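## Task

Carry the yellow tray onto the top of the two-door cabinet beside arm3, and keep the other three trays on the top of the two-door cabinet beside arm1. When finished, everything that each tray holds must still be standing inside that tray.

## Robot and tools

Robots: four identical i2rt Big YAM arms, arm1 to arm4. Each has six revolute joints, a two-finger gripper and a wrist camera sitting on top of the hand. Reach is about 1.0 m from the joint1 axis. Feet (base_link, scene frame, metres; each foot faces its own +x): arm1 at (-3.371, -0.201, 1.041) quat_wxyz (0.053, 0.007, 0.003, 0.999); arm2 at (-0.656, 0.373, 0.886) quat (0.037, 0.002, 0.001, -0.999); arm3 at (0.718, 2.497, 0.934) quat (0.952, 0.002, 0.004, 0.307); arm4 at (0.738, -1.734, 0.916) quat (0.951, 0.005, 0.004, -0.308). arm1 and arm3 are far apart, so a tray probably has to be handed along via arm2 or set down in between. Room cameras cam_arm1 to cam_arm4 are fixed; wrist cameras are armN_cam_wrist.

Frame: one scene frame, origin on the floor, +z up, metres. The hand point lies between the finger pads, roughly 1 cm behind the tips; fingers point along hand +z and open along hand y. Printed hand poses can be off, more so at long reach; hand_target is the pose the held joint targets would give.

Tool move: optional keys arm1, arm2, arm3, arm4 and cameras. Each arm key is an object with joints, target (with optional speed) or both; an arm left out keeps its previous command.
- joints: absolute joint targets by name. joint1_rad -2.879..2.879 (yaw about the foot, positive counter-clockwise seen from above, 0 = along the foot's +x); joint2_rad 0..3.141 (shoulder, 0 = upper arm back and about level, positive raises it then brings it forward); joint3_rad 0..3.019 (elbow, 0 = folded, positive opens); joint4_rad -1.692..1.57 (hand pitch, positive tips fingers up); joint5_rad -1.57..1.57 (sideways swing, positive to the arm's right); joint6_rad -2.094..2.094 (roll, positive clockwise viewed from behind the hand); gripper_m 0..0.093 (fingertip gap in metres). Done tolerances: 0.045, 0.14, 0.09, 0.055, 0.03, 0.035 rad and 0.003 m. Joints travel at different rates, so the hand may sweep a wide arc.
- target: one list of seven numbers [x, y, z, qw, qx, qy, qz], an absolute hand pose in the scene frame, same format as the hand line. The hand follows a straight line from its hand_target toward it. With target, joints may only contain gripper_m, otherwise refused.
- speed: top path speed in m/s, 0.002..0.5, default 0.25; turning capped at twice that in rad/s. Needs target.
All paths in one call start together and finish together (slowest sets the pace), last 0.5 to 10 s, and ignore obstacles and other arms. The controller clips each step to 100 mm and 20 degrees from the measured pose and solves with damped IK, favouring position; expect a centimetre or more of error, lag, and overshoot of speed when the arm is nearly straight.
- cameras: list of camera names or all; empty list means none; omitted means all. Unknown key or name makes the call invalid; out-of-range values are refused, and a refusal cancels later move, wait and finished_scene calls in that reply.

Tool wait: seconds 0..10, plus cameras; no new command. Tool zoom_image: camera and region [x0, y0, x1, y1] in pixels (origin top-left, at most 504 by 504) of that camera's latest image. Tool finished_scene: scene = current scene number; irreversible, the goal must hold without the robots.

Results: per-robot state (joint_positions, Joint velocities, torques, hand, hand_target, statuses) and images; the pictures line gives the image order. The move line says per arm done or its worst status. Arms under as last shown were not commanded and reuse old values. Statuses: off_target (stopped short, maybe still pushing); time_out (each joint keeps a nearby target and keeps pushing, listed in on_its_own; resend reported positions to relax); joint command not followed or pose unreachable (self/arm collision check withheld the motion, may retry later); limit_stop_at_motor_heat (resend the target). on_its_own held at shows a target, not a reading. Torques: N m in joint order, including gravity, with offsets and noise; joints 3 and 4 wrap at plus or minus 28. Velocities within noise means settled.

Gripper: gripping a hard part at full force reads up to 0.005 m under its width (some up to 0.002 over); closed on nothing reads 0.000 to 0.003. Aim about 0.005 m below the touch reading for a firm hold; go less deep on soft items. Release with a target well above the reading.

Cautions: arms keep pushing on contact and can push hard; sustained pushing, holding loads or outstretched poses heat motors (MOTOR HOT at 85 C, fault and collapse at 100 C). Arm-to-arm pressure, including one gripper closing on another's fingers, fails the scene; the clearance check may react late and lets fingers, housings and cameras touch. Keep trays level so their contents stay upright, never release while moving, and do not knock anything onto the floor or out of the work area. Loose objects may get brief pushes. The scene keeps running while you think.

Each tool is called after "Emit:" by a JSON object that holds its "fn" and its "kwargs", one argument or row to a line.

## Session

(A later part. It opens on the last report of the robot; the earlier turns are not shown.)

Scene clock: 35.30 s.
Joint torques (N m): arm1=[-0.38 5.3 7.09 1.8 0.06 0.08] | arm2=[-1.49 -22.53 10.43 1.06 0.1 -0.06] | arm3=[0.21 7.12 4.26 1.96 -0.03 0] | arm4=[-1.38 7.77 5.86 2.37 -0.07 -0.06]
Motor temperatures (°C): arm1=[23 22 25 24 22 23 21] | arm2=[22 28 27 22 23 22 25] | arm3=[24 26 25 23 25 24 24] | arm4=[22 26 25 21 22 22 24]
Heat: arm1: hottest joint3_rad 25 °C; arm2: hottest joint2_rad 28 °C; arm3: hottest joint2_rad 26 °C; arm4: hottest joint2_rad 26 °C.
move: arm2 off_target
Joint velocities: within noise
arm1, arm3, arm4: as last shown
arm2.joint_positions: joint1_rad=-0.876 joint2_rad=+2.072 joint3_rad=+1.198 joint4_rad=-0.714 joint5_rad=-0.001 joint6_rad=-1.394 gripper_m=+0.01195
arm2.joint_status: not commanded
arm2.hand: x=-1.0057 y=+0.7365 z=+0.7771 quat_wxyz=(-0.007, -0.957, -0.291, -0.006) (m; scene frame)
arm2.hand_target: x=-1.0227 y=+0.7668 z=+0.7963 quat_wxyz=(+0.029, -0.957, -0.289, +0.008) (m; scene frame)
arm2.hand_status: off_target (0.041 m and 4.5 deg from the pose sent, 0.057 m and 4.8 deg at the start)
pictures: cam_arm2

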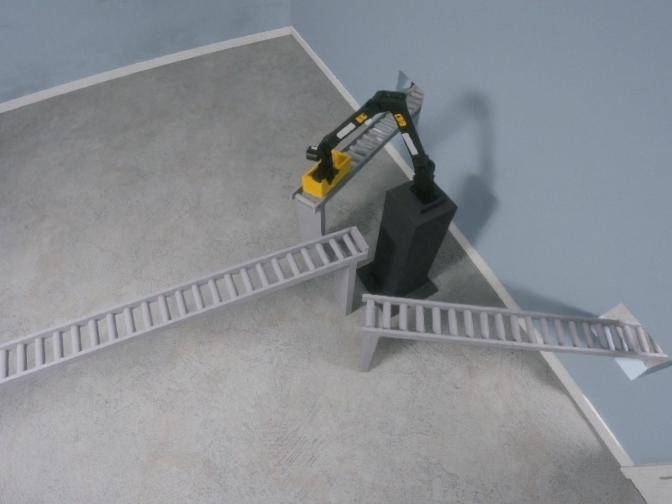

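Emit:
{"fn": "move", "kwargs": {
  "arm2": {"target":[-1.027,0.772,0.774,-0.029,0.951,0.309,-0.009],"speed":0.08},
  "cameras": ["cam_arm2"]
}}

Emit:
{"fn": "zoom_image", "kwargs": {
  "camera": "cam_arm2",
  "region": [285, 130, 375, 220]
}}

Scene clock: 36.73 s.
Joint torques (N m): arm1=[-0.44 5.66 7.06 1.83 0.05 0.08] | arm2=[-1.73 -23.06 9.92 1.22 0.04 -0.06] | arm3=[0.15 7.18 4.27 1.96 -0.03 0] | arm4=[-1.85 8.35 5.91 2.44 -0.11 -0.1]
Motor temperatures (°C): arm1=[23 22 25 24 22 23 21] | arm2=[22 28 27 22 23 22 25] | arm3=[24 26 25 23 25 24 24] | arm4=[22 26 25 21 22 22 24]
Heat: arm1: hottest joint3_rad 25 °C; arm2: hottest joint2_rad 28 °C; arm3: hottest joint2_rad 26 °C; arm4: hottest joint2_rad 26 °C.
move: arm2 off_target
Joint velocities: within noise
arm1, arm3, arm4: as last shown
arm2.joint_positions: joint1_rad=-0.877 joint2_rad=+2.122 joint3_rad=+1.216 joint4_rad=-0.685 joint5_rad=-0.001 joint6_rad=-1.436 gripper_m=+0.01195
arm2.joint_status: not commanded
arm2.hand: x=-1.0082 y=+0.7401 z=+0.7568 quat_wxyz=(-0.009, -0.950, -0.311, -0.006) (m; scene frame)
arm2.hand_target: x=-1.0258 y=+0.7711 z=+0.7756 quat_wxyz=(+0.030, -0.951, -0.308, +0.009) (m; scene frame)
arm2.hand_status: off_target (0.041 m and 4.7 deg from the pose sent, 0.041 m and 5.0 deg at the start)
pictures: cam_arm2

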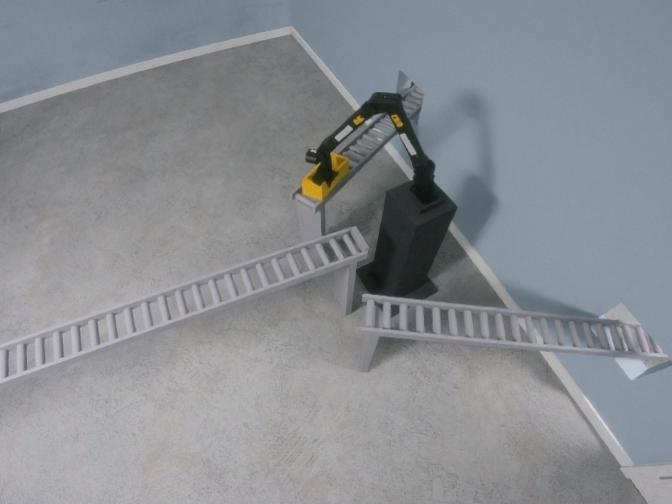

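Scaled by 5.600 from the camera's 672x504 image, which has a finer 960x720 frame.

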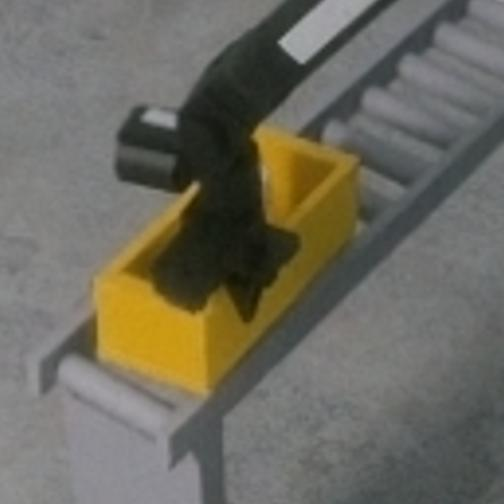

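Emit:
{"fn": "move", "kwargs": {
  "arm2": {"target":[-1.040,0.789,0.777,-0.029,0.951,0.309,-0.009],"speed":0.08},
  "cameras": ["cam_arm2"]
}}

Emit:
{"fn": "zoom_image", "kwargs": {
  "camera": "cam_arm2",
  "region": [285, 130, 375, 220]
}}

Scene clock: 38.13 s.
Joint torques (N m): arm1=[-0.44 5.19 7.08 1.87 0.06 0.05] | arm2=[-1.73 -24.06 11.12 0.36 0.12 -0.1] | arm3=[0.21 7.18 4.27 1.95 -0.03 -0.01] | arm4=[-1.44 8.06 5.96 2.61 -0.04 -0.08]
Motor temperatures (°C): arm1=[23 22 25 24 22 23 21] | arm2=[22 28 27 22 23 22 25] | arm3=[24 26 25 23 25 24 24] | arm4=[22 26 25 21 22 22 24]
Heat: arm1: hottest joint3_rad 25 °C; arm2: hottest joint2_rad 28 °C; arm3: hottest joint2_rad 26 °C; arm4: hottest joint2_rad 26 °C.
move: arm2 off_target
Joint velocities: within noise
arm1, arm3, arm4: as last shown
arm2.joint_positions: joint1_rad=-0.881 joint2_rad=+2.156 joint3_rad=+1.280 joint4_rad=-0.704 joint5_rad=-0.004 joint6_rad=-1.424 gripper_m=+0.01195
arm2.joint_status: not commanded
arm2.hand: x=-1.0220 y=+0.7566 z=+0.7554 quat_wxyz=(-0.004, -0.953, -0.303, -0.002) (m; scene frame)
arm2.hand_target: x=-1.0387 y=+0.7874 z=+0.7781 quat_wxyz=(+0.029, -0.952, -0.304, +0.009) (m; scene frame)
arm2.hand_status: off_target (0.043 m and 4.0 deg from the pose sent, 0.062 m and 4.7 deg at the start)
pictures: cam_arm2

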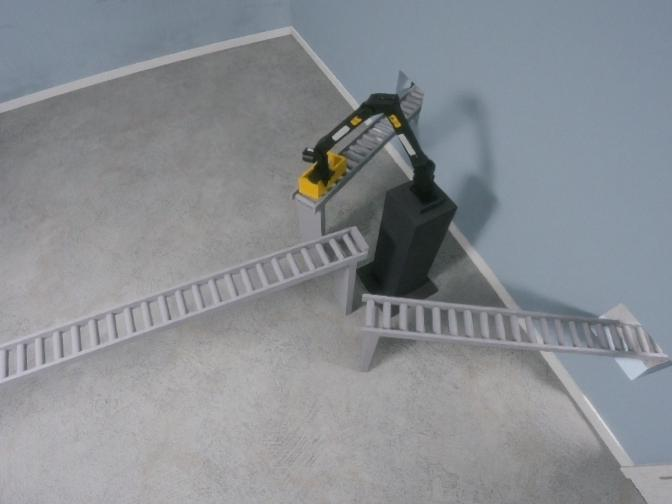

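Scaled by 5.600 from the camera's 672x504 image, which has a finer 960x720 frame.

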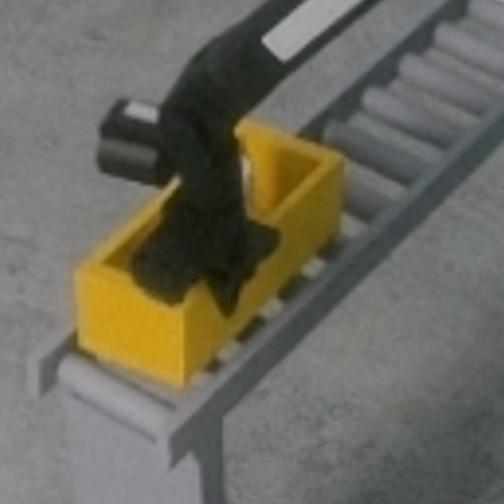

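Emit:
{"fn": "move", "kwargs": {
  "arm2": {"target":[-1.041,0.791,0.752,-0.029,0.951,0.306,-0.009],"speed":0.06},
  "cameras": ["cam_arm2"]
}}

Emit:
{"fn": "zoom_image", "kwargs": {
  "camera": "cam_arm2",
  "region": [285, 130, 375, 220]
}}

Scene clock: 39.47 s.
Joint torques (N m): arm1=[-0.32 5.36 7.06 1.89 0.04 0.08] | arm2=[-1.85 -22.24 10.67 1.76 -0.16 -0.22] | arm3=[0.15 7.12 4.27 1.98 -0.03 0] | arm4=[-1.32 7.77 5.83 2.5 -0.04 -0.11]
Motor temperatures (°C): arm1=[23 22 25 24 22 23 21] | arm2=[22 28 27 22 23 22 25] | arm3=[24 26 25 23 25 24 24] | arm4=[22 26 25 21 22 22 24]
Heat: arm1: hottest joint3_rad 25 °C; arm2: hottest joint2_rad 28 °C; arm3: hottest joint2_rad 26 °C; arm4: hottest joint2_rad 26 °C.
move: arm2 off_target
Joint velocities: within noise
arm1, arm3, arm4: as last shown
arm2.joint_positions: joint1_rad=-0.882 joint2_rad=+2.184 joint3_rad=+1.293 joint4_rad=-0.700 joint5_rad=+0.015 joint6_rad=-1.420 gripper_m=+0.01195
arm2.joint_status: not commanded
arm2.hand: x=-1.0195 y=+0.7595 z=+0.7442 quat_wxyz=(-0.005, -0.954, -0.300, -0.013) (m; scene frame)
arm2.hand_target: x=-1.0384 y=+0.7911 z=+0.7541 quat_wxyz=(+0.032, -0.951, -0.306, +0.004) (m; scene frame)
arm2.hand_status: off_target (0.039 m and 4.7 deg from the pose sent, 0.039 m and 4.0 deg at the start)
pictures: cam_arm2

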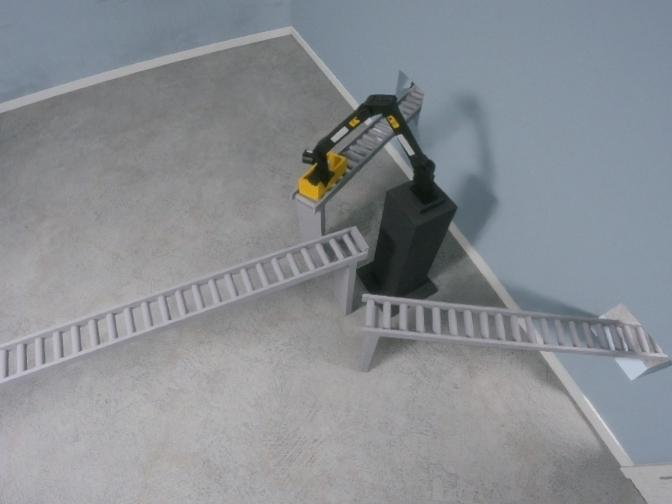

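Scaled by 5.600 from the camera's 672x504 image, which has a finer 960x720 frame.

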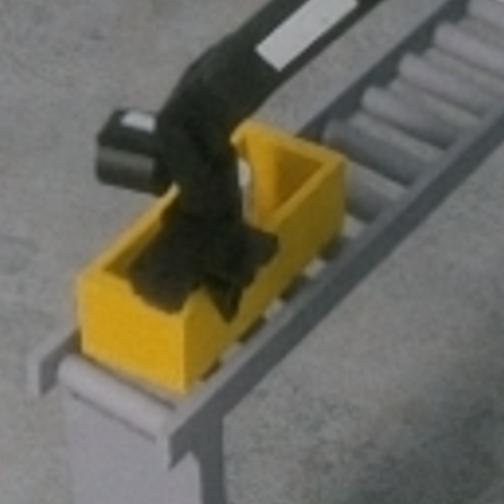

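Emit:
{"fn": "move", "kwargs": {
  "arm2": {"target":[-1.041,0.793,0.737,-0.029,0.951,0.306,-0.009],"speed":0.06},
  "cameras": ["cam_arm2","arm2_cam_wrist"]
}}

Emit:
{"fn": "zoom_image", "kwargs": {
  "camera": "cam_arm2",
  "region": [285, 130, 375, 220]
}}

Scene clock: 40.67 s.
Joint torques (N m): arm1=[-0.09 5.66 7.05 1.81 0.05 0.07] | arm2=[-1.73 -21.89 10.43 1.77 -0.45 -0.32] | arm3=[0.15 7.12 4.27 1.96 -0.03 0] | arm4=[-1.73 7.65 6.04 2.58 -0.08 -0.11]
Motor temperatures (°C): arm1=[23 22 25 24 22 23 21] | arm2=[22 28 27 22 23 22 26] | arm3=[24 26 25 23 25 24 24] | arm4=[22 26 25 21 22 22 24]
Heat: arm1: hottest joint3_rad 25 °C; arm2: hottest joint2_rad 28 °C; arm3: hottest joint2_rad 26 °C; arm4: hottest joint2_rad 26 °C.
move: arm2 off_target
Joint velocities: within noise
arm1.joint_positions: joint1_rad=-0.855 joint2_rad=+0.457 joint3_rad=+1.516 joint4_rad=-1.482 joint5_rad=+0.160 joint6_rad=+0.364 gripper_m=+0.09396
arm1.joint_status: not commanded
arm1.hand: x=-3.4087 y=-0.0829 z=+1.6331 quat_wxyz=(-0.218, +0.630, -0.552, -0.501) (m; scene frame)
arm1.hand_target: x=-3.4059 y=-0.0869 z=+1.6395 quat_wxyz=(-0.220, +0.625, -0.549, -0.509) (m; scene frame)
arm1.hand_status: not commanded
arm2.joint_positions: joint1_rad=-0.885 joint2_rad=+2.208 joint3_rad=+1.302 joint4_rad=-0.682 joint5_rad=+0.013 joint6_rad=-1.410 gripper_m=+0.01195
arm2.joint_status: not commanded
arm2.hand: x=-1.0206 y=+0.7620 z=+0.7337 quat_wxyz=(-0.004, -0.955, -0.295, -0.012) (m; scene frame)
arm2.hand_target: x=-1.0397 y=+0.7918 z=+0.7391 quat_wxyz=(+0.029, -0.952, -0.306, +0.008) (m; scene frame)
arm2.hand_status: off_target (0.037 m and 4.7 deg from the pose sent, 0.040 m and 4.7 deg at the start)
arm3.joint_positions: joint1_rad=+0.777 joint2_rad=+0.424 joint3_rad=+1.674 joint4_rad=-1.435 joint5_rad=-0.206 joint6_rad=+0.485 gripper_m=+0.09396
arm3.joint_status: not commanded
arm3.hand: x=+0.7004 y=+2.5644 z=+1.5999 quat_wxyz=(-0.307, +0.395, -0.658, -0.563) (m; scene frame)
arm3.hand_target: x=+0.6998 y=+2.5602 z=+1.6054 quat_wxyz=(-0.311, +0.393, -0.653, -0.568) (m; scene frame)
arm3.hand_status: not commanded
arm4.joint_positions: joint1_rad=+0.860 joint2_rad=+0.370 joint3_rad=+1.622 joint4_rad=-1.329 joint5_rad=-0.136 joint6_rad=-0.547 gripper_m=+0.09396
arm4.joint_status: not commanded
arm4.hand: x=+0.7918 y=-1.7066 z=+1.5908 quat_wxyz=(-0.677, +0.318, -0.661, +0.052) (m; scene frame)
arm4.hand_target: x=+0.7854 y=-1.7082 z=+1.5954 quat_wxyz=(-0.684, +0.316, -0.656, +0.053) (m; scene frame)
arm4.hand_status: not commanded
pictures: arm2_cam_wrist, cam_arm2
camera_calibration:
arm2_cam_wrist: T_world_to_cam=[[-0.559229, 0.828877, -0.0150074, -1.1908], [0.653785, 0.452083, 0.606783, -0.119138], [0.509734, 0.329519, -0.794726, 0.9798], [0, 0, 0, 1]] pos_world=[-1.08747, 0.718023, 0.833092]

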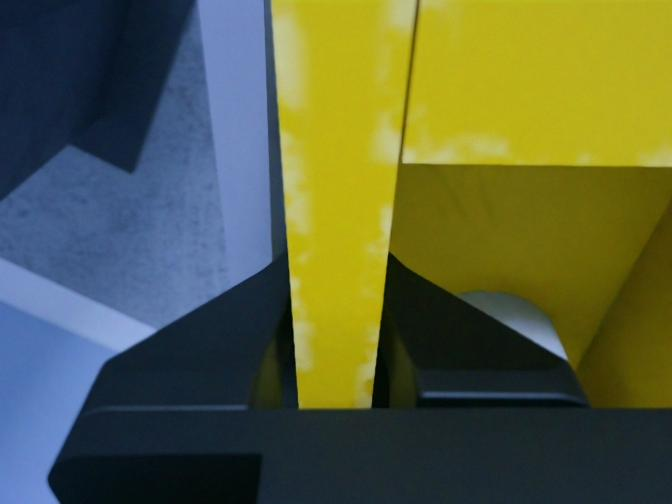

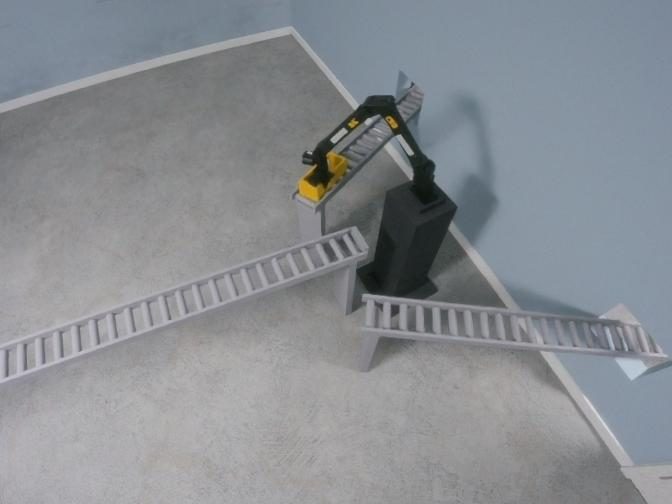

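Scaled by 5.600 from the camera's 672x504 image, which has a finer 960x720 frame.

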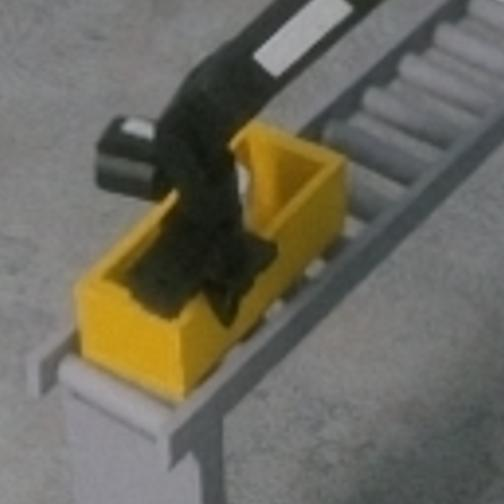

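Emit:
{"fn": "move", "kwargs": {
  "arm2": {"target":[-1.041,0.793,0.727,-0.029,0.951,0.306,-0.009],"speed":0.05},
  "cameras": ["cam_arm2","arm2_cam_wrist"]
}}

Emit:
{"fn": "zoom_image", "kwargs": {
  "camera": "cam_arm2",
  "region": [285, 130, 375, 220]
}}

Scene clock: 41.90 s.
Joint torques (N m): arm1=[-0.15 5.36 7.09 1.83 0.08 0.09] | arm2=[-1.44 -20.48 10.63 1.96 -0.41 -0.43] | arm3=[0.21 7.12 4.27 1.96 -0.03 0] | arm4=[-1.85 7.18 5.79 2.55 -0.08 -0.09]
Motor temperatures (°C): arm1=[23 23 25 24 22 23 21] | arm2=[22 28 28 22 23 22 26] | arm3=[24 26 25 23 25 24 24] | arm4=[22 26 25 21 22 22 24]
Heat: arm1: hottest joint3_rad 25 °C; arm2: hottest joint2_rad 28 °C; arm3: hottest joint2_rad 26 °C; arm4: hottest joint2_rad 26 °C.
move: arm2 off_target
Joint velocities: within noise
arm1, arm3, arm4: as last shown
arm2.joint_positions: joint1_rad=-0.885 joint2_rad=+2.212 joint3_rad=+1.302 joint4_rad=-0.668 joint5_rad=+0.013 joint6_rad=-1.398 gripper_m=+0.01195
arm2.joint_status: not commanded
arm2.hand: x=-1.0221 y=+0.7637 z=+0.7315 quat_wxyz=(+0.000, -0.957, -0.289, -0.010) (m; scene frame)
arm2.hand_target: x=-1.0394 y=+0.7917 z=+0.7288 quat_wxyz=(+0.029, -0.952, -0.306, +0.008) (m; scene frame)
arm2.hand_status: off_target (0.035 m and 4.4 deg from the pose sent, 0.038 m and 4.7 deg at the start)
pictures: arm2_cam_wrist, cam_arm2
camera_calibration:
arm2_cam_wrist: T_world_to_cam=[[-0.549114, 0.83573, -0.00533959, -1.19496], [0.663282, 0.439677, 0.605591, -0.0975196], [0.508459, 0.328997, -0.795758, 0.978207], [0, 0, 0, 1]] pos_world=[-1.08886, 0.719712, 0.831093]

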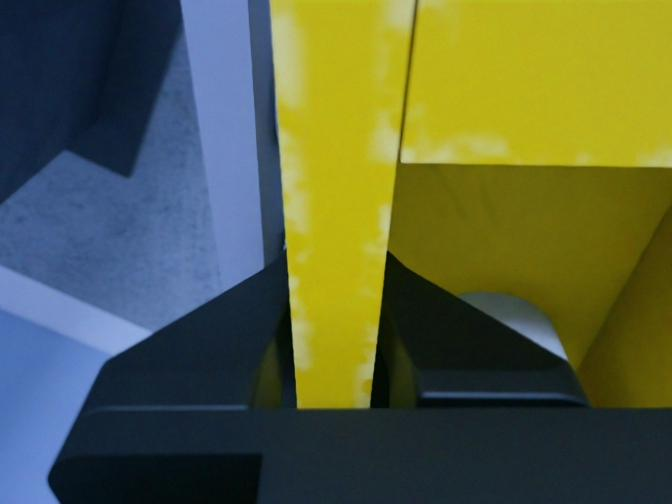

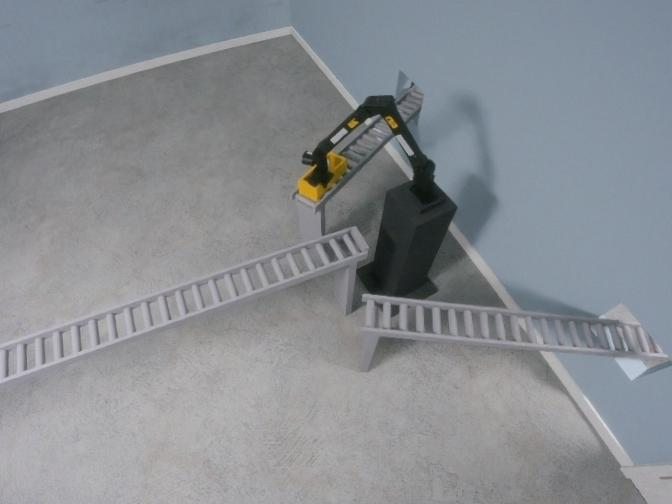

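Scaled by 5.600 from the camera's 672x504 image, which has a finer 960x720 frame.

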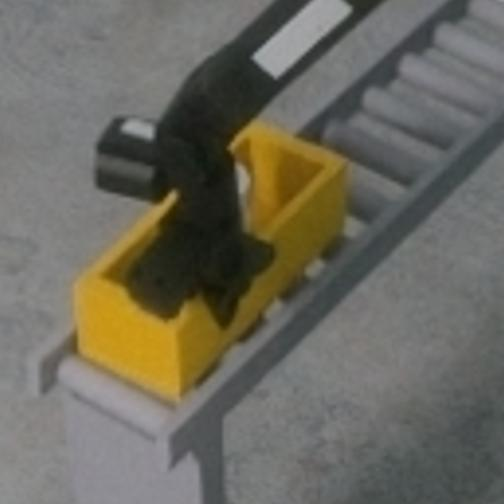

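Emit:
{"fn": "move", "kwargs": {
  "arm2": {"joints":{"gripper_m":0.018}},
  "cameras": ["cam_arm2","arm2_cam_wrist"]
}}

Emit:
{"fn": "zoom_image", "kwargs": {
  "camera": "cam_arm2",
  "region": [285, 130, 375, 220]
}}

Scene clock: 42.90 s.
Joint torques (N m): arm1=[-0.03 5.3 7.05 1.83 0.07 0.06] | arm2=[-1.85 -21.89 9.44 1.52 -0.23 -0.14] | arm3=[0.15 7.12 4.27 1.98 -0.03 0] | arm4=[-1.38 7.24 5.9 2.61 -0.08 -0.07]
Motor temperatures (°C): arm1=[23 23 25 24 22 23 21] | arm2=[22 28 28 22 23 22 26] | arm3=[24 26 25 23 25 24 24] | arm4=[22 26 25 21 22 22 24]
Heat: arm1: hottest joint3_rad 25 °C; arm2: hottest joint2_rad 28 °C; arm3: hottest joint2_rad 26 °C; arm4: hottest joint2_rad 26 °C.
move: arm2 done
Joint velocities: within noise
arm1, arm3, arm4: as last shown
arm2.joint_positions: joint1_rad=-0.885 joint2_rad=+2.227 joint3_rad=+1.315 joint4_rad=-0.651 joint5_rad=+0.008 joint6_rad=-1.429 gripper_m=+0.01791
arm2.joint_status: all done
arm2.hand: x=-1.0276 y=+0.7683 z=+0.7273 quat_wxyz=(+0.006, -0.953, -0.304, -0.004) (m; scene frame)
arm2.hand_target: x=-1.0394 y=+0.7918 z=+0.7288 quat_wxyz=(+0.030, -0.952, -0.305, +0.008) (m; scene frame)
arm2.hand_status: not commanded
pictures: arm2_cam_wrist, cam_arm2
camera_calibration:
arm2_cam_wrist: T_world_to_cam=[[-0.574488, 0.818463, 0.00904234, -1.22523], [0.657877, 0.455142, 0.600037, -0.106736], [0.486992, 0.350663, -0.799921, 0.940312], [0, 0, 0, 1]] pos_world=[-1.09158, 0.72165, 0.8273]

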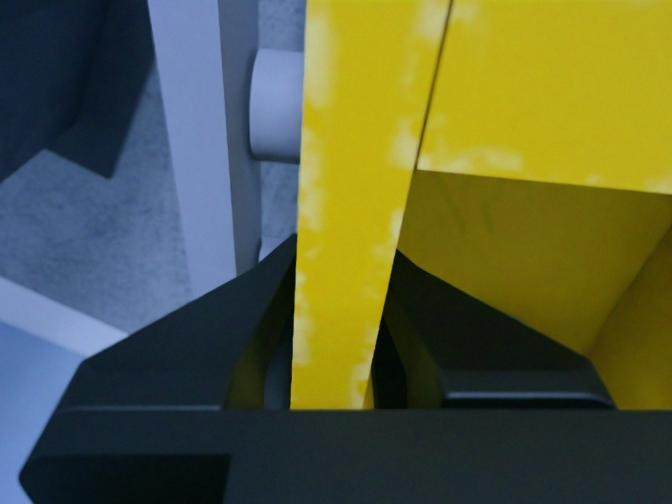

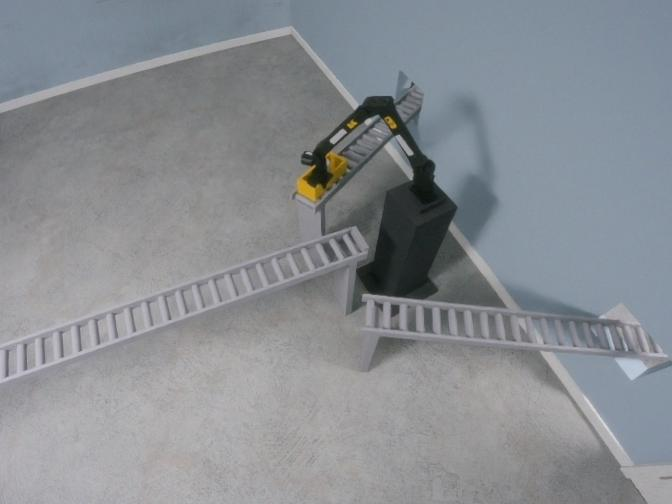

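Scaled by 5.600 from the camera's 672x504 image, which has a finer 960x720 frame.

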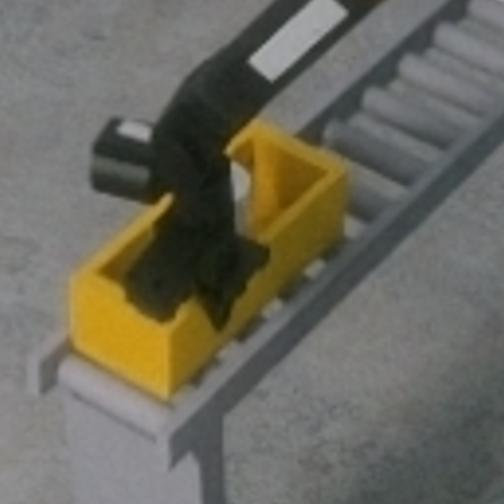

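Emit:
{"fn": "move", "kwargs": {
  "arm2": {"target":[-1.033,0.783,0.738,-0.029,0.951,0.309,-0.009],"speed":0.05},
  "cameras": ["cam_arm2","arm2_cam_wrist"]
}}

Emit:
{"fn": "zoom_image", "kwargs": {
  "camera": "cam_arm2",
  "region": [285, 130, 375, 220]
}}

Scene clock: 44.27 s.
Joint torques (N m): arm1=[-0.03 5.48 7.05 1.81 0.05 0.07] | arm2=[-1.26 -25.47 5.72 1.66 -0.26 -0.14] | arm3=[0.21 7.18 4.3 1.96 -0.03 0] | arm4=[-1.9 7.24 5.79 2.63 -0.06 -0.07]
Motor temperatures (°C): arm1=[23 23 25 24 22 23 21] | arm2=[22 28 28 22 23 22 25] | arm3=[24 26 25 23 25 24 24] | arm4=[22 26 25 21 22 22 24]
Heat: arm1: hottest joint3_rad 25 °C; arm2: hottest joint2_rad 28 °C; arm3: hottest joint2_rad 26 °C; arm4: hottest joint2_rad 26 °C.
move: arm2 off_target
Joint velocities: within noise
arm1, arm3, arm4: as last shown
arm2.joint_positions: joint1_rad=-0.885 joint2_rad=+2.227 joint3_rad=+1.315 joint4_rad=-0.651 joint5_rad=+0.007 joint6_rad=-1.433 gripper_m=+0.01792
arm2.joint_status: not commanded
arm2.hand: x=-1.0278 y=+0.7682 z=+0.7273 quat_wxyz=(+0.006, -0.952, -0.306, -0.004) (m; scene frame)
arm2.hand_target: x=-1.0327 y=+0.7828 z=+0.7381 quat_wxyz=(+0.029, -0.951, -0.309, +0.009) (m; scene frame)
arm2.hand_status: off_target (0.019 m and 3.0 deg from the pose sent, 0.019 m and 3.1 deg at the start)
pictures: arm2_cam_wrist, cam_arm2
camera_calibration:
arm2_cam_wrist: T_world_to_cam=[[-0.57825, 0.815813, 0.00874933, -1.22679], [0.656417, 0.458848, 0.598811, -0.109939], [0.484503, 0.352006, -0.800842, 0.937558], [0, 0, 0, 1]] pos_world=[-1.09148, 0.721249, 0.827402]

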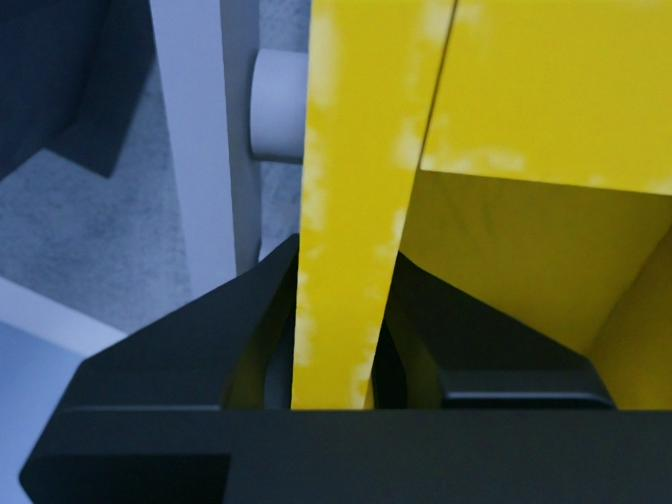

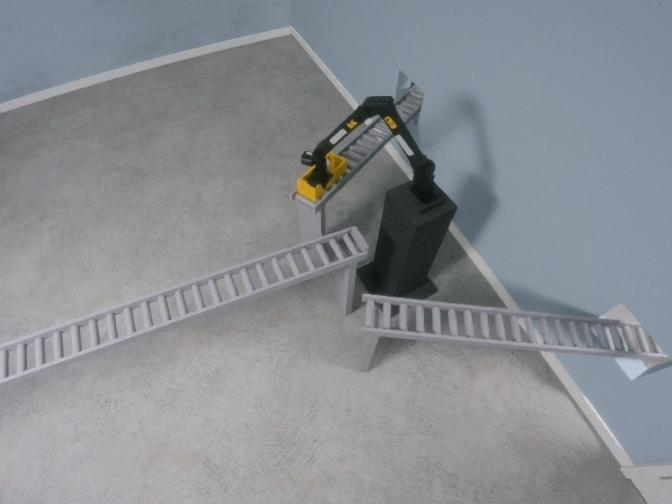

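Scaled by 5.600 from the camera's 672x504 image, which has a finer 960x720 frame.

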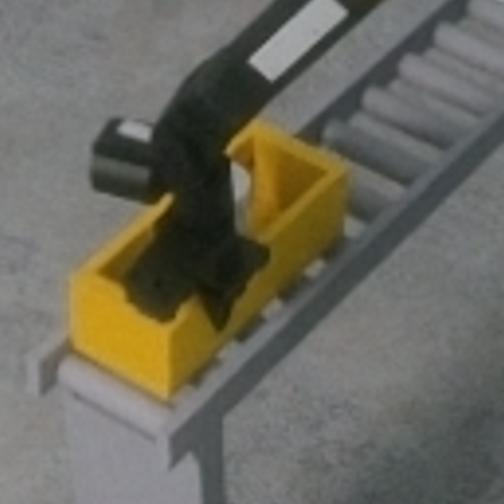

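Emit:
{"fn": "move", "kwargs": {
  "arm2": {"target":[-1.026,0.766,0.755,-0.015,0.9612,0.2756,-0.004],"speed":0.05},
  "cameras": ["cam_arm2","arm2_cam_wrist"]
}}

Emit:
{"fn": "zoom_image", "kwargs": {
  "camera": "cam_arm2",
  "region": [285, 130, 375, 220]
}}

Scene clock: 46.17 s.
Joint torques (N m): arm1=[0.15 5.54 7.05 1.78 0.03 0.09] | arm2=[-0.5 -24.47 5.03 0.2 -0.26 0.13] | arm3=[0.21 7.12 4.27 1.96 -0.03 0] | arm4=[-1.9 7.71 5.86 2.55 0.01 -0.07]
Motor temperatures (°C): arm1=[23 23 26 24 22 23 21] | arm2=[22 28 27 22 23 22 25] | arm3=[24 26 25 23 25 24 24] | arm4=[22 26 25 21 22 22 24]
Heat: arm1: hottest joint3_rad 26 °C; arm2: hottest joint2_rad 28 °C; arm3: hottest joint2_rad 26 °C; arm4: hottest joint2_rad 26 °C.
move: arm2 done
Joint velocities: within noise
arm1, arm3, arm4: as last shown
arm2.joint_positions: joint1_rad=-0.885 joint2_rad=+2.171 joint3_rad=+1.287 joint4_rad=-0.651 joint5_rad=+0.005 joint6_rad=-1.394 gripper_m=+0.01792
arm2.joint_status: not commanded
arm2.hand: x=-1.0282 y=+0.7681 z=+0.7496 quat_wxyz=(+0.018, -0.958, -0.287, +0.003) (m; scene frame)
arm2.hand_target: x=-1.0261 y=+0.7661 z=+0.7550 quat_wxyz=(+0.015, -0.960, -0.280, +0.004) (m; scene frame)
arm2.hand_status: done (0.006 m and 1.4 deg from the pose sent, 0.028 m and 3.9 deg at the start)
pictures: arm2_cam_wrist, cam_arm2
camera_calibration:
arm2_cam_wrist: T_world_to_cam=[[-0.544959, 0.837681, 0.0361998, -1.23034], [0.686494, 0.420983, 0.592873, -0.0585332], [0.481399, 0.347943, -0.804482, 0.958337], [0, 0, 0, 1]] pos_world=[-1.09164, 0.721825, 0.850205]

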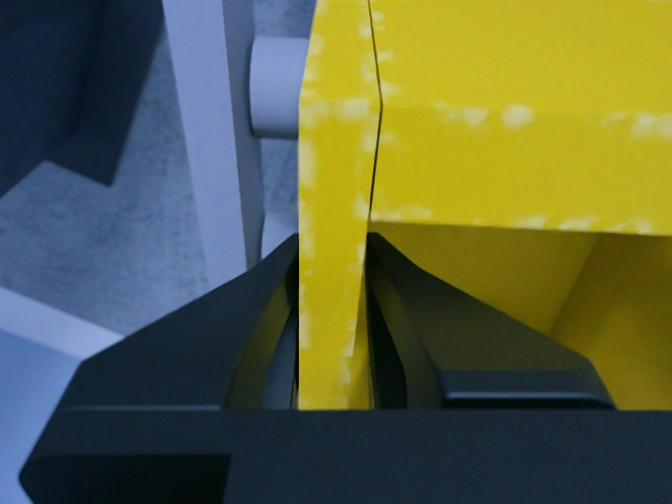

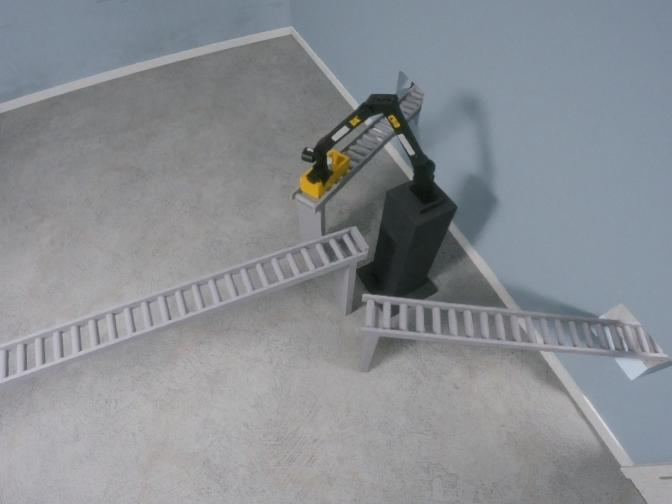

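Scaled by 5.600 from the camera's 672x504 image, which has a finer 960x720 frame.

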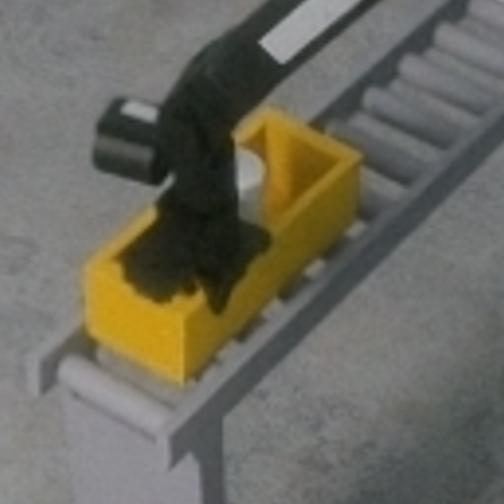

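Emit:
{"fn": "move", "kwargs": {
  "arm2": {"target":[-1.03,0.77,0.88,-0.015,0.9612,0.2756,-0.004],"speed":0.1},
  "cameras": ["cam_arm2","arm2_cam_wrist","cam_arm3"]
}}

Emit:
{"fn": "zoom_image", "kwargs": {
  "camera": "cam_arm2",
  "region": [285, 70, 435, 220]
}}

Scene clock: 48.33 s.
Joint torques (N m): arm1=[-0.21 5.42 7.13 1.74 0.06 0.05] | arm2=[-0.67 -22.42 10.73 0.08 -0.26 0.16] | arm3=[0.15 7.18 4.26 1.95 -0.03 0] | arm4=[-1.9 7.77 5.76 2.37 -0.02 -0.13]
Motor temperatures (°C): arm1=[23 23 26 24 22 23 21] | arm2=[22 29 27 22 23 22 25] | arm3=[24 26 25 23 25 24 24] | arm4=[22 26 26 21 22 22 24]
Heat: arm1: hottest joint3_rad 26 °C; arm2: hottest joint2_rad 29 °C; arm3: hottest joint2_rad 26 °C; arm4: hottest joint2_rad 26 °C.
move: arm2 off_target
Joint velocities: within noise
arm1, arm3, arm4: as last shown
arm2.joint_positions: joint1_rad=-0.885 joint2_rad=+1.951 joint3_rad=+1.298 joint4_rad=-0.917 joint5_rad=+0.004 joint6_rad=-1.383 gripper_m=+0.01792
arm2.joint_status: not commanded
arm2.hand: x=-1.0194 y=+0.7576 z=+0.8647 quat_wxyz=(+0.002, -0.959, -0.282, -0.004) (m; scene frame)
arm2.hand_target: x=-1.0297 y=+0.7695 z=+0.8803 quat_wxyz=(+0.015, -0.961, -0.275, +0.005) (m; scene frame)
arm2.hand_status: off_target (0.022 m and 1.9 deg from the pose sent, 0.130 m and 1.4 deg at the start)
pictures: arm2_cam_wrist, cam_arm2, cam_arm3
camera_calibration:
arm2_cam_wrist: T_world_to_cam=[[-0.536266, 0.844047, 0.00169029, -1.18703], [0.677573, 0.429301, 0.597156, -0.147625], [0.503302, 0.32138, -0.802123, 1.09079], [0, 0, 0, 1]] pos_world=[-1.08553, 0.714729, 0.965107]

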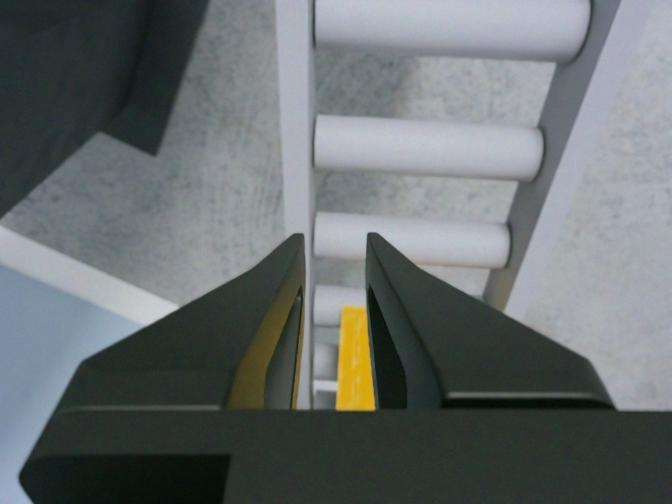

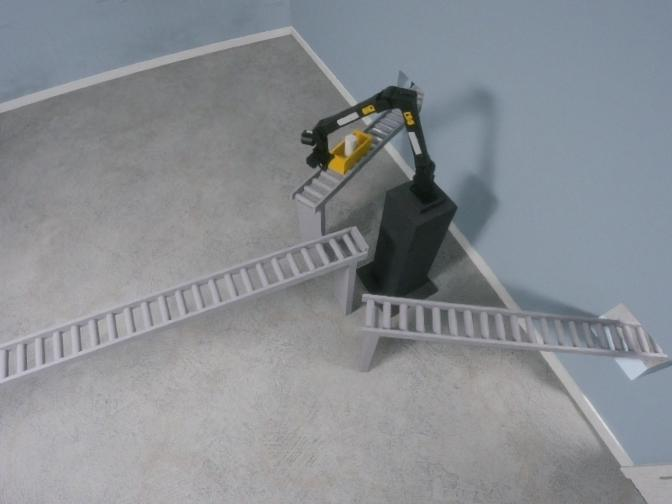

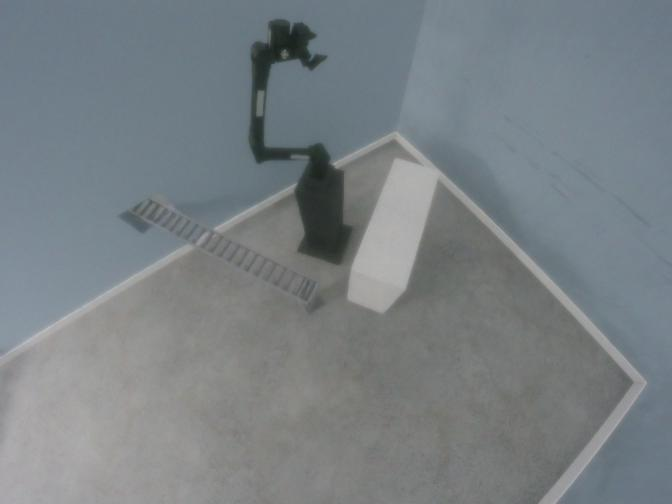

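Scaled by 3.360 from the camera's 672x504 image, which has a finer 960x720 frame.

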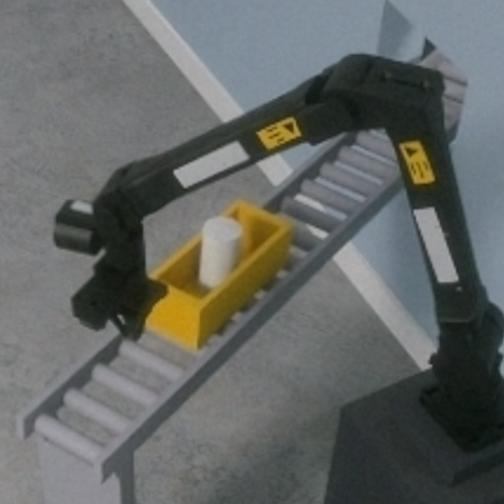

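Emit:
{"fn": "wait", "kwargs": {
  "seconds": 6,
  "cameras": ["cam_arm2","cam_arm3"]
}}

Emit:
{"fn": "zoom_image", "kwargs": {
  "camera": "cam_arm3",
  "region": [100, 140, 450, 330]
}}

Scene clock: 54.53 s.
Joint torques (N m): arm1=[-0.26 5.42 7.02 1.85 0.06 0.04] | arm2=[-0.79 -22.24 10.78 0.06 -0.25 0.13] | arm3=[0.15 7 4.27 1.98 -0.03 0] | arm4=[-2.02 7.77 5.79 2.51 -0.07 -0.06]
Motor temperatures (°C): arm1=[23 23 26 24 22 23 21] | arm2=[22 29 28 22 23 22 25] | arm3=[24 26 25 23 25 24 24] | arm4=[22 26 26 21 22 22 24]
Heat: arm1: hottest joint3_rad 26 °C; arm2: hottest joint2_rad 29 °C; arm3: hottest joint2_rad 26 °C; arm4: hottest joint2_rad 26 °C.
Joint velocities: within noise
arm1.joint_positions: joint1_rad=-0.855 joint2_rad=+0.457 joint3_rad=+1.516 joint4_rad=-1.482 joint5_rad=+0.160 joint6_rad=+0.364 gripper_m=+0.09396
arm1.joint_status: not commanded
arm1.hand: x=-3.4087 y=-0.0829 z=+1.6331 quat_wxyz=(-0.218, +0.630, -0.552, -0.501) (m; scene frame)
arm1.hand_target: x=-3.4059 y=-0.0869 z=+1.6395 quat_wxyz=(-0.220, +0.625, -0.549, -0.509) (m; scene frame)
arm1.hand_status: not commanded
arm2.joint_positions: joint1_rad=-0.885 joint2_rad=+1.951 joint3_rad=+1.298 joint4_rad=-0.917 joint5_rad=+0.004 joint6_rad=-1.383 gripper_m=+0.01792
arm2.joint_status: not commanded
arm2.hand: x=-1.0194 y=+0.7576 z=+0.8647 quat_wxyz=(+0.002, -0.959, -0.282, -0.004) (m; scene frame)
arm2.hand_target: x=-1.0298 y=+0.7696 z=+0.8803 quat_wxyz=(+0.015, -0.961, -0.275, +0.005) (m; scene frame)
arm2.hand_status: off_target (0.022 m and 1.9 deg from the pose sent, 0.130 m and 1.4 deg at the start)
arm3.joint_positions: joint1_rad=+0.777 joint2_rad=+0.424 joint3_rad=+1.674 joint4_rad=-1.435 joint5_rad=-0.206 joint6_rad=+0.485 gripper_m=+0.09396
arm3.joint_status: not commanded
arm3.hand: x=+0.7004 y=+2.5644 z=+1.5999 quat_wxyz=(-0.307, +0.395, -0.658, -0.563) (m; scene frame)
arm3.hand_target: x=+0.6998 y=+2.5602 z=+1.6054 quat_wxyz=(-0.311, +0.393, -0.653, -0.568) (m; scene frame)
arm3.hand_status: not commanded
arm4.joint_positions: joint1_rad=+0.860 joint2_rad=+0.370 joint3_rad=+1.622 joint4_rad=-1.329 joint5_rad=-0.136 joint6_rad=-0.547 gripper_m=+0.09396
arm4.joint_status: not commanded
arm4.hand: x=+0.7918 y=-1.7066 z=+1.5908 quat_wxyz=(-0.677, +0.318, -0.661, +0.052) (m; scene frame)
arm4.hand_target: x=+0.7854 y=-1.7082 z=+1.5954 quat_wxyz=(-0.684, +0.316, -0.656, +0.053) (m; scene frame)
arm4.hand_status: not commanded
wait: 6.00 s; at rest by 0.07 s
pictures: cam_arm2, cam_arm3

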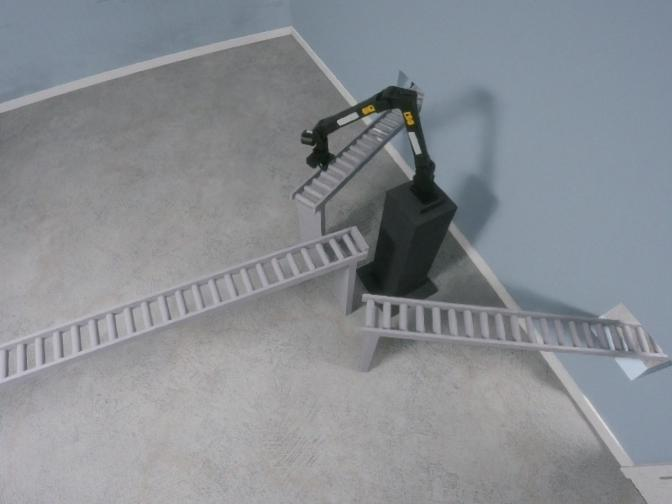

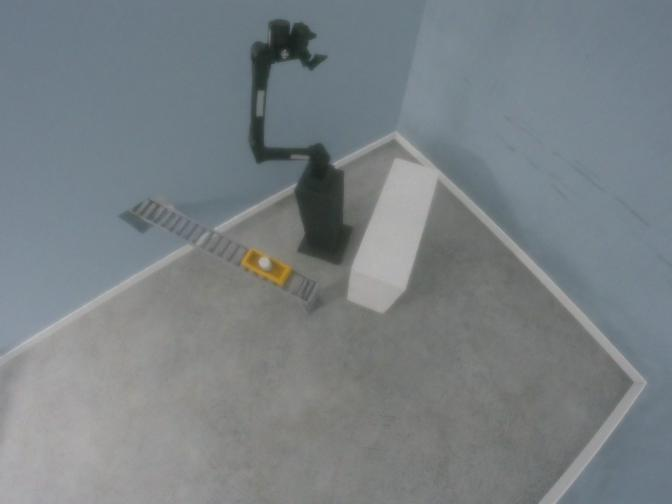

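Scaled by 1.440 from the camera's 672x504 image, which has a finer 960x720 frame.

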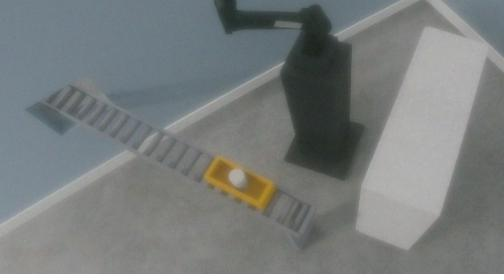

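Emit:
{"fn": "move", "kwargs": {
  "arm3": {"joints":{"joint1_rad":-1.356,"joint2_rad":1.9,"joint3_rad":1.31,"joint4_rad":-0.96,"joint5_rad":0,"joint6_rad":-1.29,"gripper_m":0.055}},
  "cameras": ["arm3_cam_wrist","cam_arm3"]
}}

Emit:
{"fn": "zoom_image", "kwargs": {
  "camera": "cam_arm3",
  "region": [220, 200, 360, 330]
}}

Scene clock: 57.57 s.
Joint torques (N m): arm1=[0.03 5.66 7.16 1.85 0.04 0.07] | arm2=[-0.5 -22.12 10.84 -0.01 -0.27 0.14] | arm3=[-0.21 -16.26 5.97 0.1 -0.03 -0.06] | arm4=[-0.97 7.82 6.09 2.48 -0.05 -0.08]
Motor temperatures (°C): arm1=[23 23 26 24 22 23 21] | arm2=[22 29 28 22 23 22 25] | arm3=[24 26 25 23 25 24 24] | arm4=[22 26 26 21 22 22 24]
Heat: arm1: hottest joint3_rad 26 °C; arm2: hottest joint2_rad 29 °C; arm3: hottest joint2_rad 26 °C; arm4: hottest joint2_rad 26 °C.
move: arm3 done
Joint velocities: within noise
arm1, arm2, arm4: as last shown
arm3.joint_positions: joint1_rad=-1.353 joint2_rad=+1.896 joint3_rad=+1.309 joint4_rad=-0.961 joint5_rad=-0.002 joint6_rad=-1.279 gripper_m=+0.05510
arm3.joint_status: all done
arm3.hand: x=+1.1145 y=+2.1437 z=+0.9401 quat_wxyz=(-0.003, +0.272, -0.962, +0.008) (m; scene frame)
arm3.hand_target: x=+1.1133 y=+2.1424 z=+0.9383 quat_wxyz=(-0.002, +0.276, -0.961, +0.007) (m; scene frame)
arm3.hand_status: not commanded
pictures: arm3_cam_wrist, cam_arm3
camera_calibration:
arm3_cam_wrist: T_world_to_cam=[[0.525337, -0.850814, 0.0117151, 1.22787], [-0.689291, -0.417451, 0.592126, 1.1107], [-0.498898, -0.319141, -0.80576, 2.12195], [0, 0, 0, 1]] pos_world=[1.17919, 2.18555, 1.03772]

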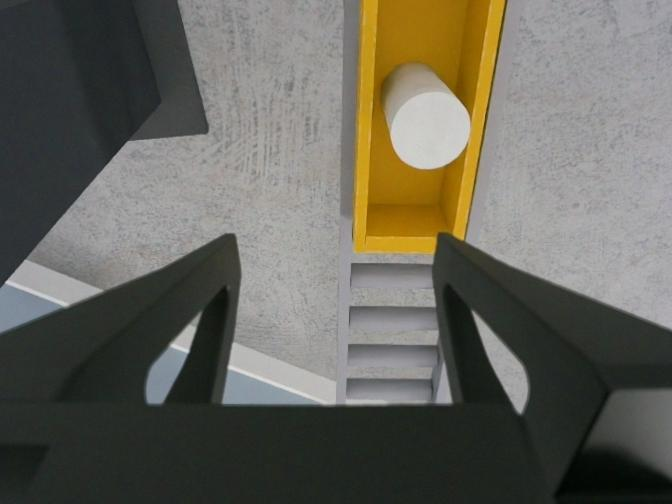

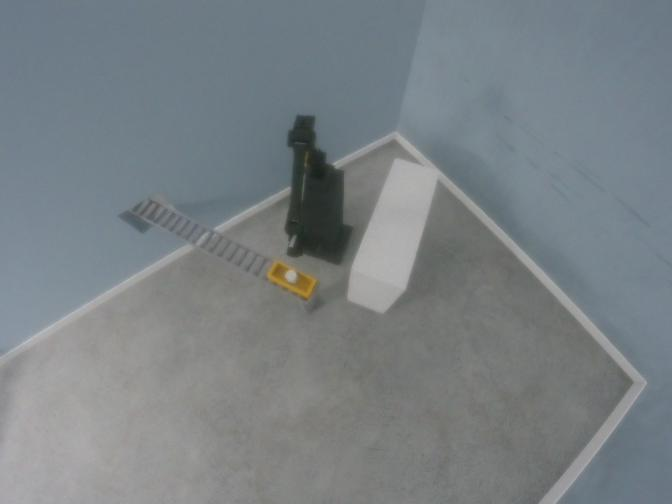

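Scaled by 3.600 from the camera's 672x504 image, which has a finer 960x720 frame.

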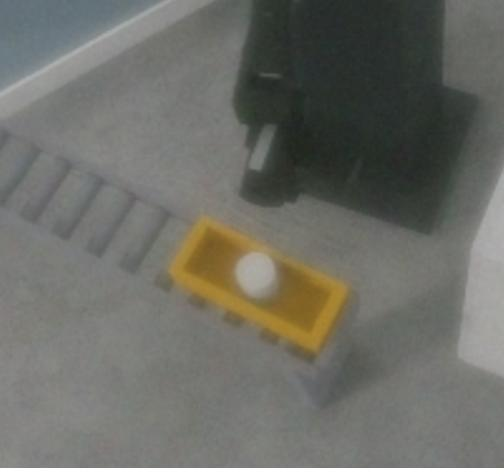

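Emit:
{"fn": "move", "kwargs": {
  "arm3": {"target":[1.13,2.105,0.76,0,0.2756,-0.9613,0],"speed":0.15},
  "cameras": ["arm3_cam_wrist","cam_arm3"]
}}

Emit:
{"fn": "zoom_image", "kwargs": {
  "camera": "cam_arm3",
  "region": [220, 200, 360, 330]
}}

Scene clock: 60.60 s.
Joint torques (N m): arm1=[-0.09 5.48 7.1 1.83 0.05 0.07] | arm2=[-0.97 -22.18 10.86 0.06 -0.28 0.14] | arm3=[-1.2 -17.61 6.43 0.57 -0.21 -0.06] | arm4=[-2.08 7.88 5.85 2.5 -0.05 -0.13]
Motor temperatures (°C): arm1=[23 23 26 24 22 23 21] | arm2=[22 29 28 22 23 22 25] | arm3=[24 26 26 23 25 24 24] | arm4=[22 26 26 21 22 22 24]
Heat: arm1: hottest joint3_rad 26 °C; arm2: hottest joint2_rad 29 °C; arm3: hottest joint2_rad 26 °C; arm4: hottest joint2_rad 26 °C.
move: arm3 off_target
Joint velocities: within noise
arm1, arm2, arm4: as last shown
arm3.joint_positions: joint1_rad=-1.371 joint2_rad=+2.280 joint3_rad=+1.386 joint4_rad=-0.705 joint5_rad=-0.002 joint6_rad=-1.307 gripper_m=+0.05510
arm3.joint_status: not commanded
arm3.hand: x=+1.1221 y=+2.1226 z=+0.7596 quat_wxyz=(+0.011, +0.277, -0.961, -0.014) (m; scene frame)
arm3.hand_target: x=+1.1293 y=+2.1053 z=+0.7605 quat_wxyz=(+0.000, +0.275, -0.961, +0.000) (m; scene frame)
arm3.hand_status: off_target (0.019 m and 2.0 deg from the pose sent, 0.185 m and 1.0 deg at the start)
pictures: arm3_cam_wrist, cam_arm3
camera_calibration:
arm3_cam_wrist: T_world_to_cam=[[0.532831, -0.845367, -0.0380329, 1.22584], [-0.662377, -0.444621, 0.602967, 1.23325], [-0.526638, -0.296087, -0.796859, 1.94891], [0, 0, 0, 1]] pos_world=[1.19008, 2.16166, 0.85602]

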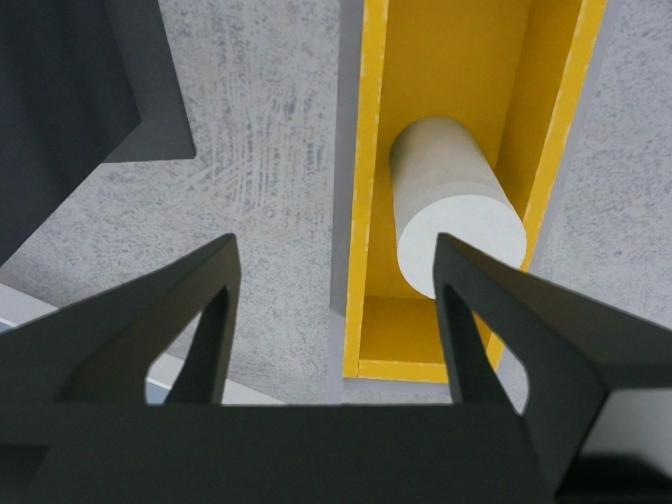

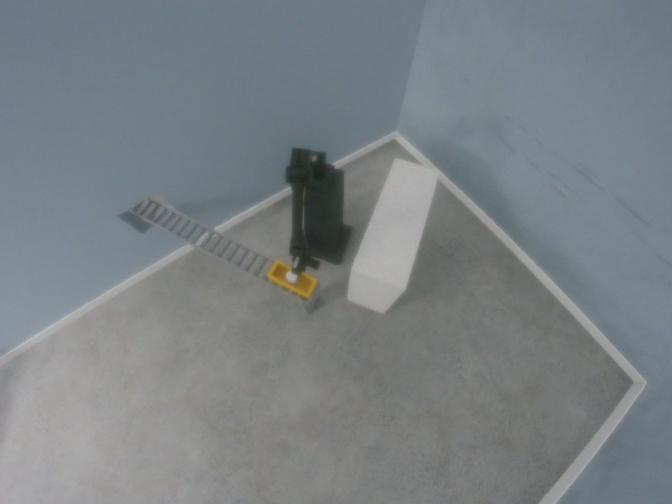

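Scaled by 3.600 from the camera's 672x504 image, which has a finer 960x720 frame.

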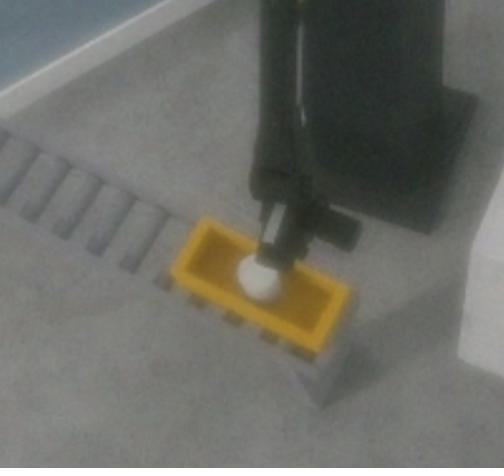

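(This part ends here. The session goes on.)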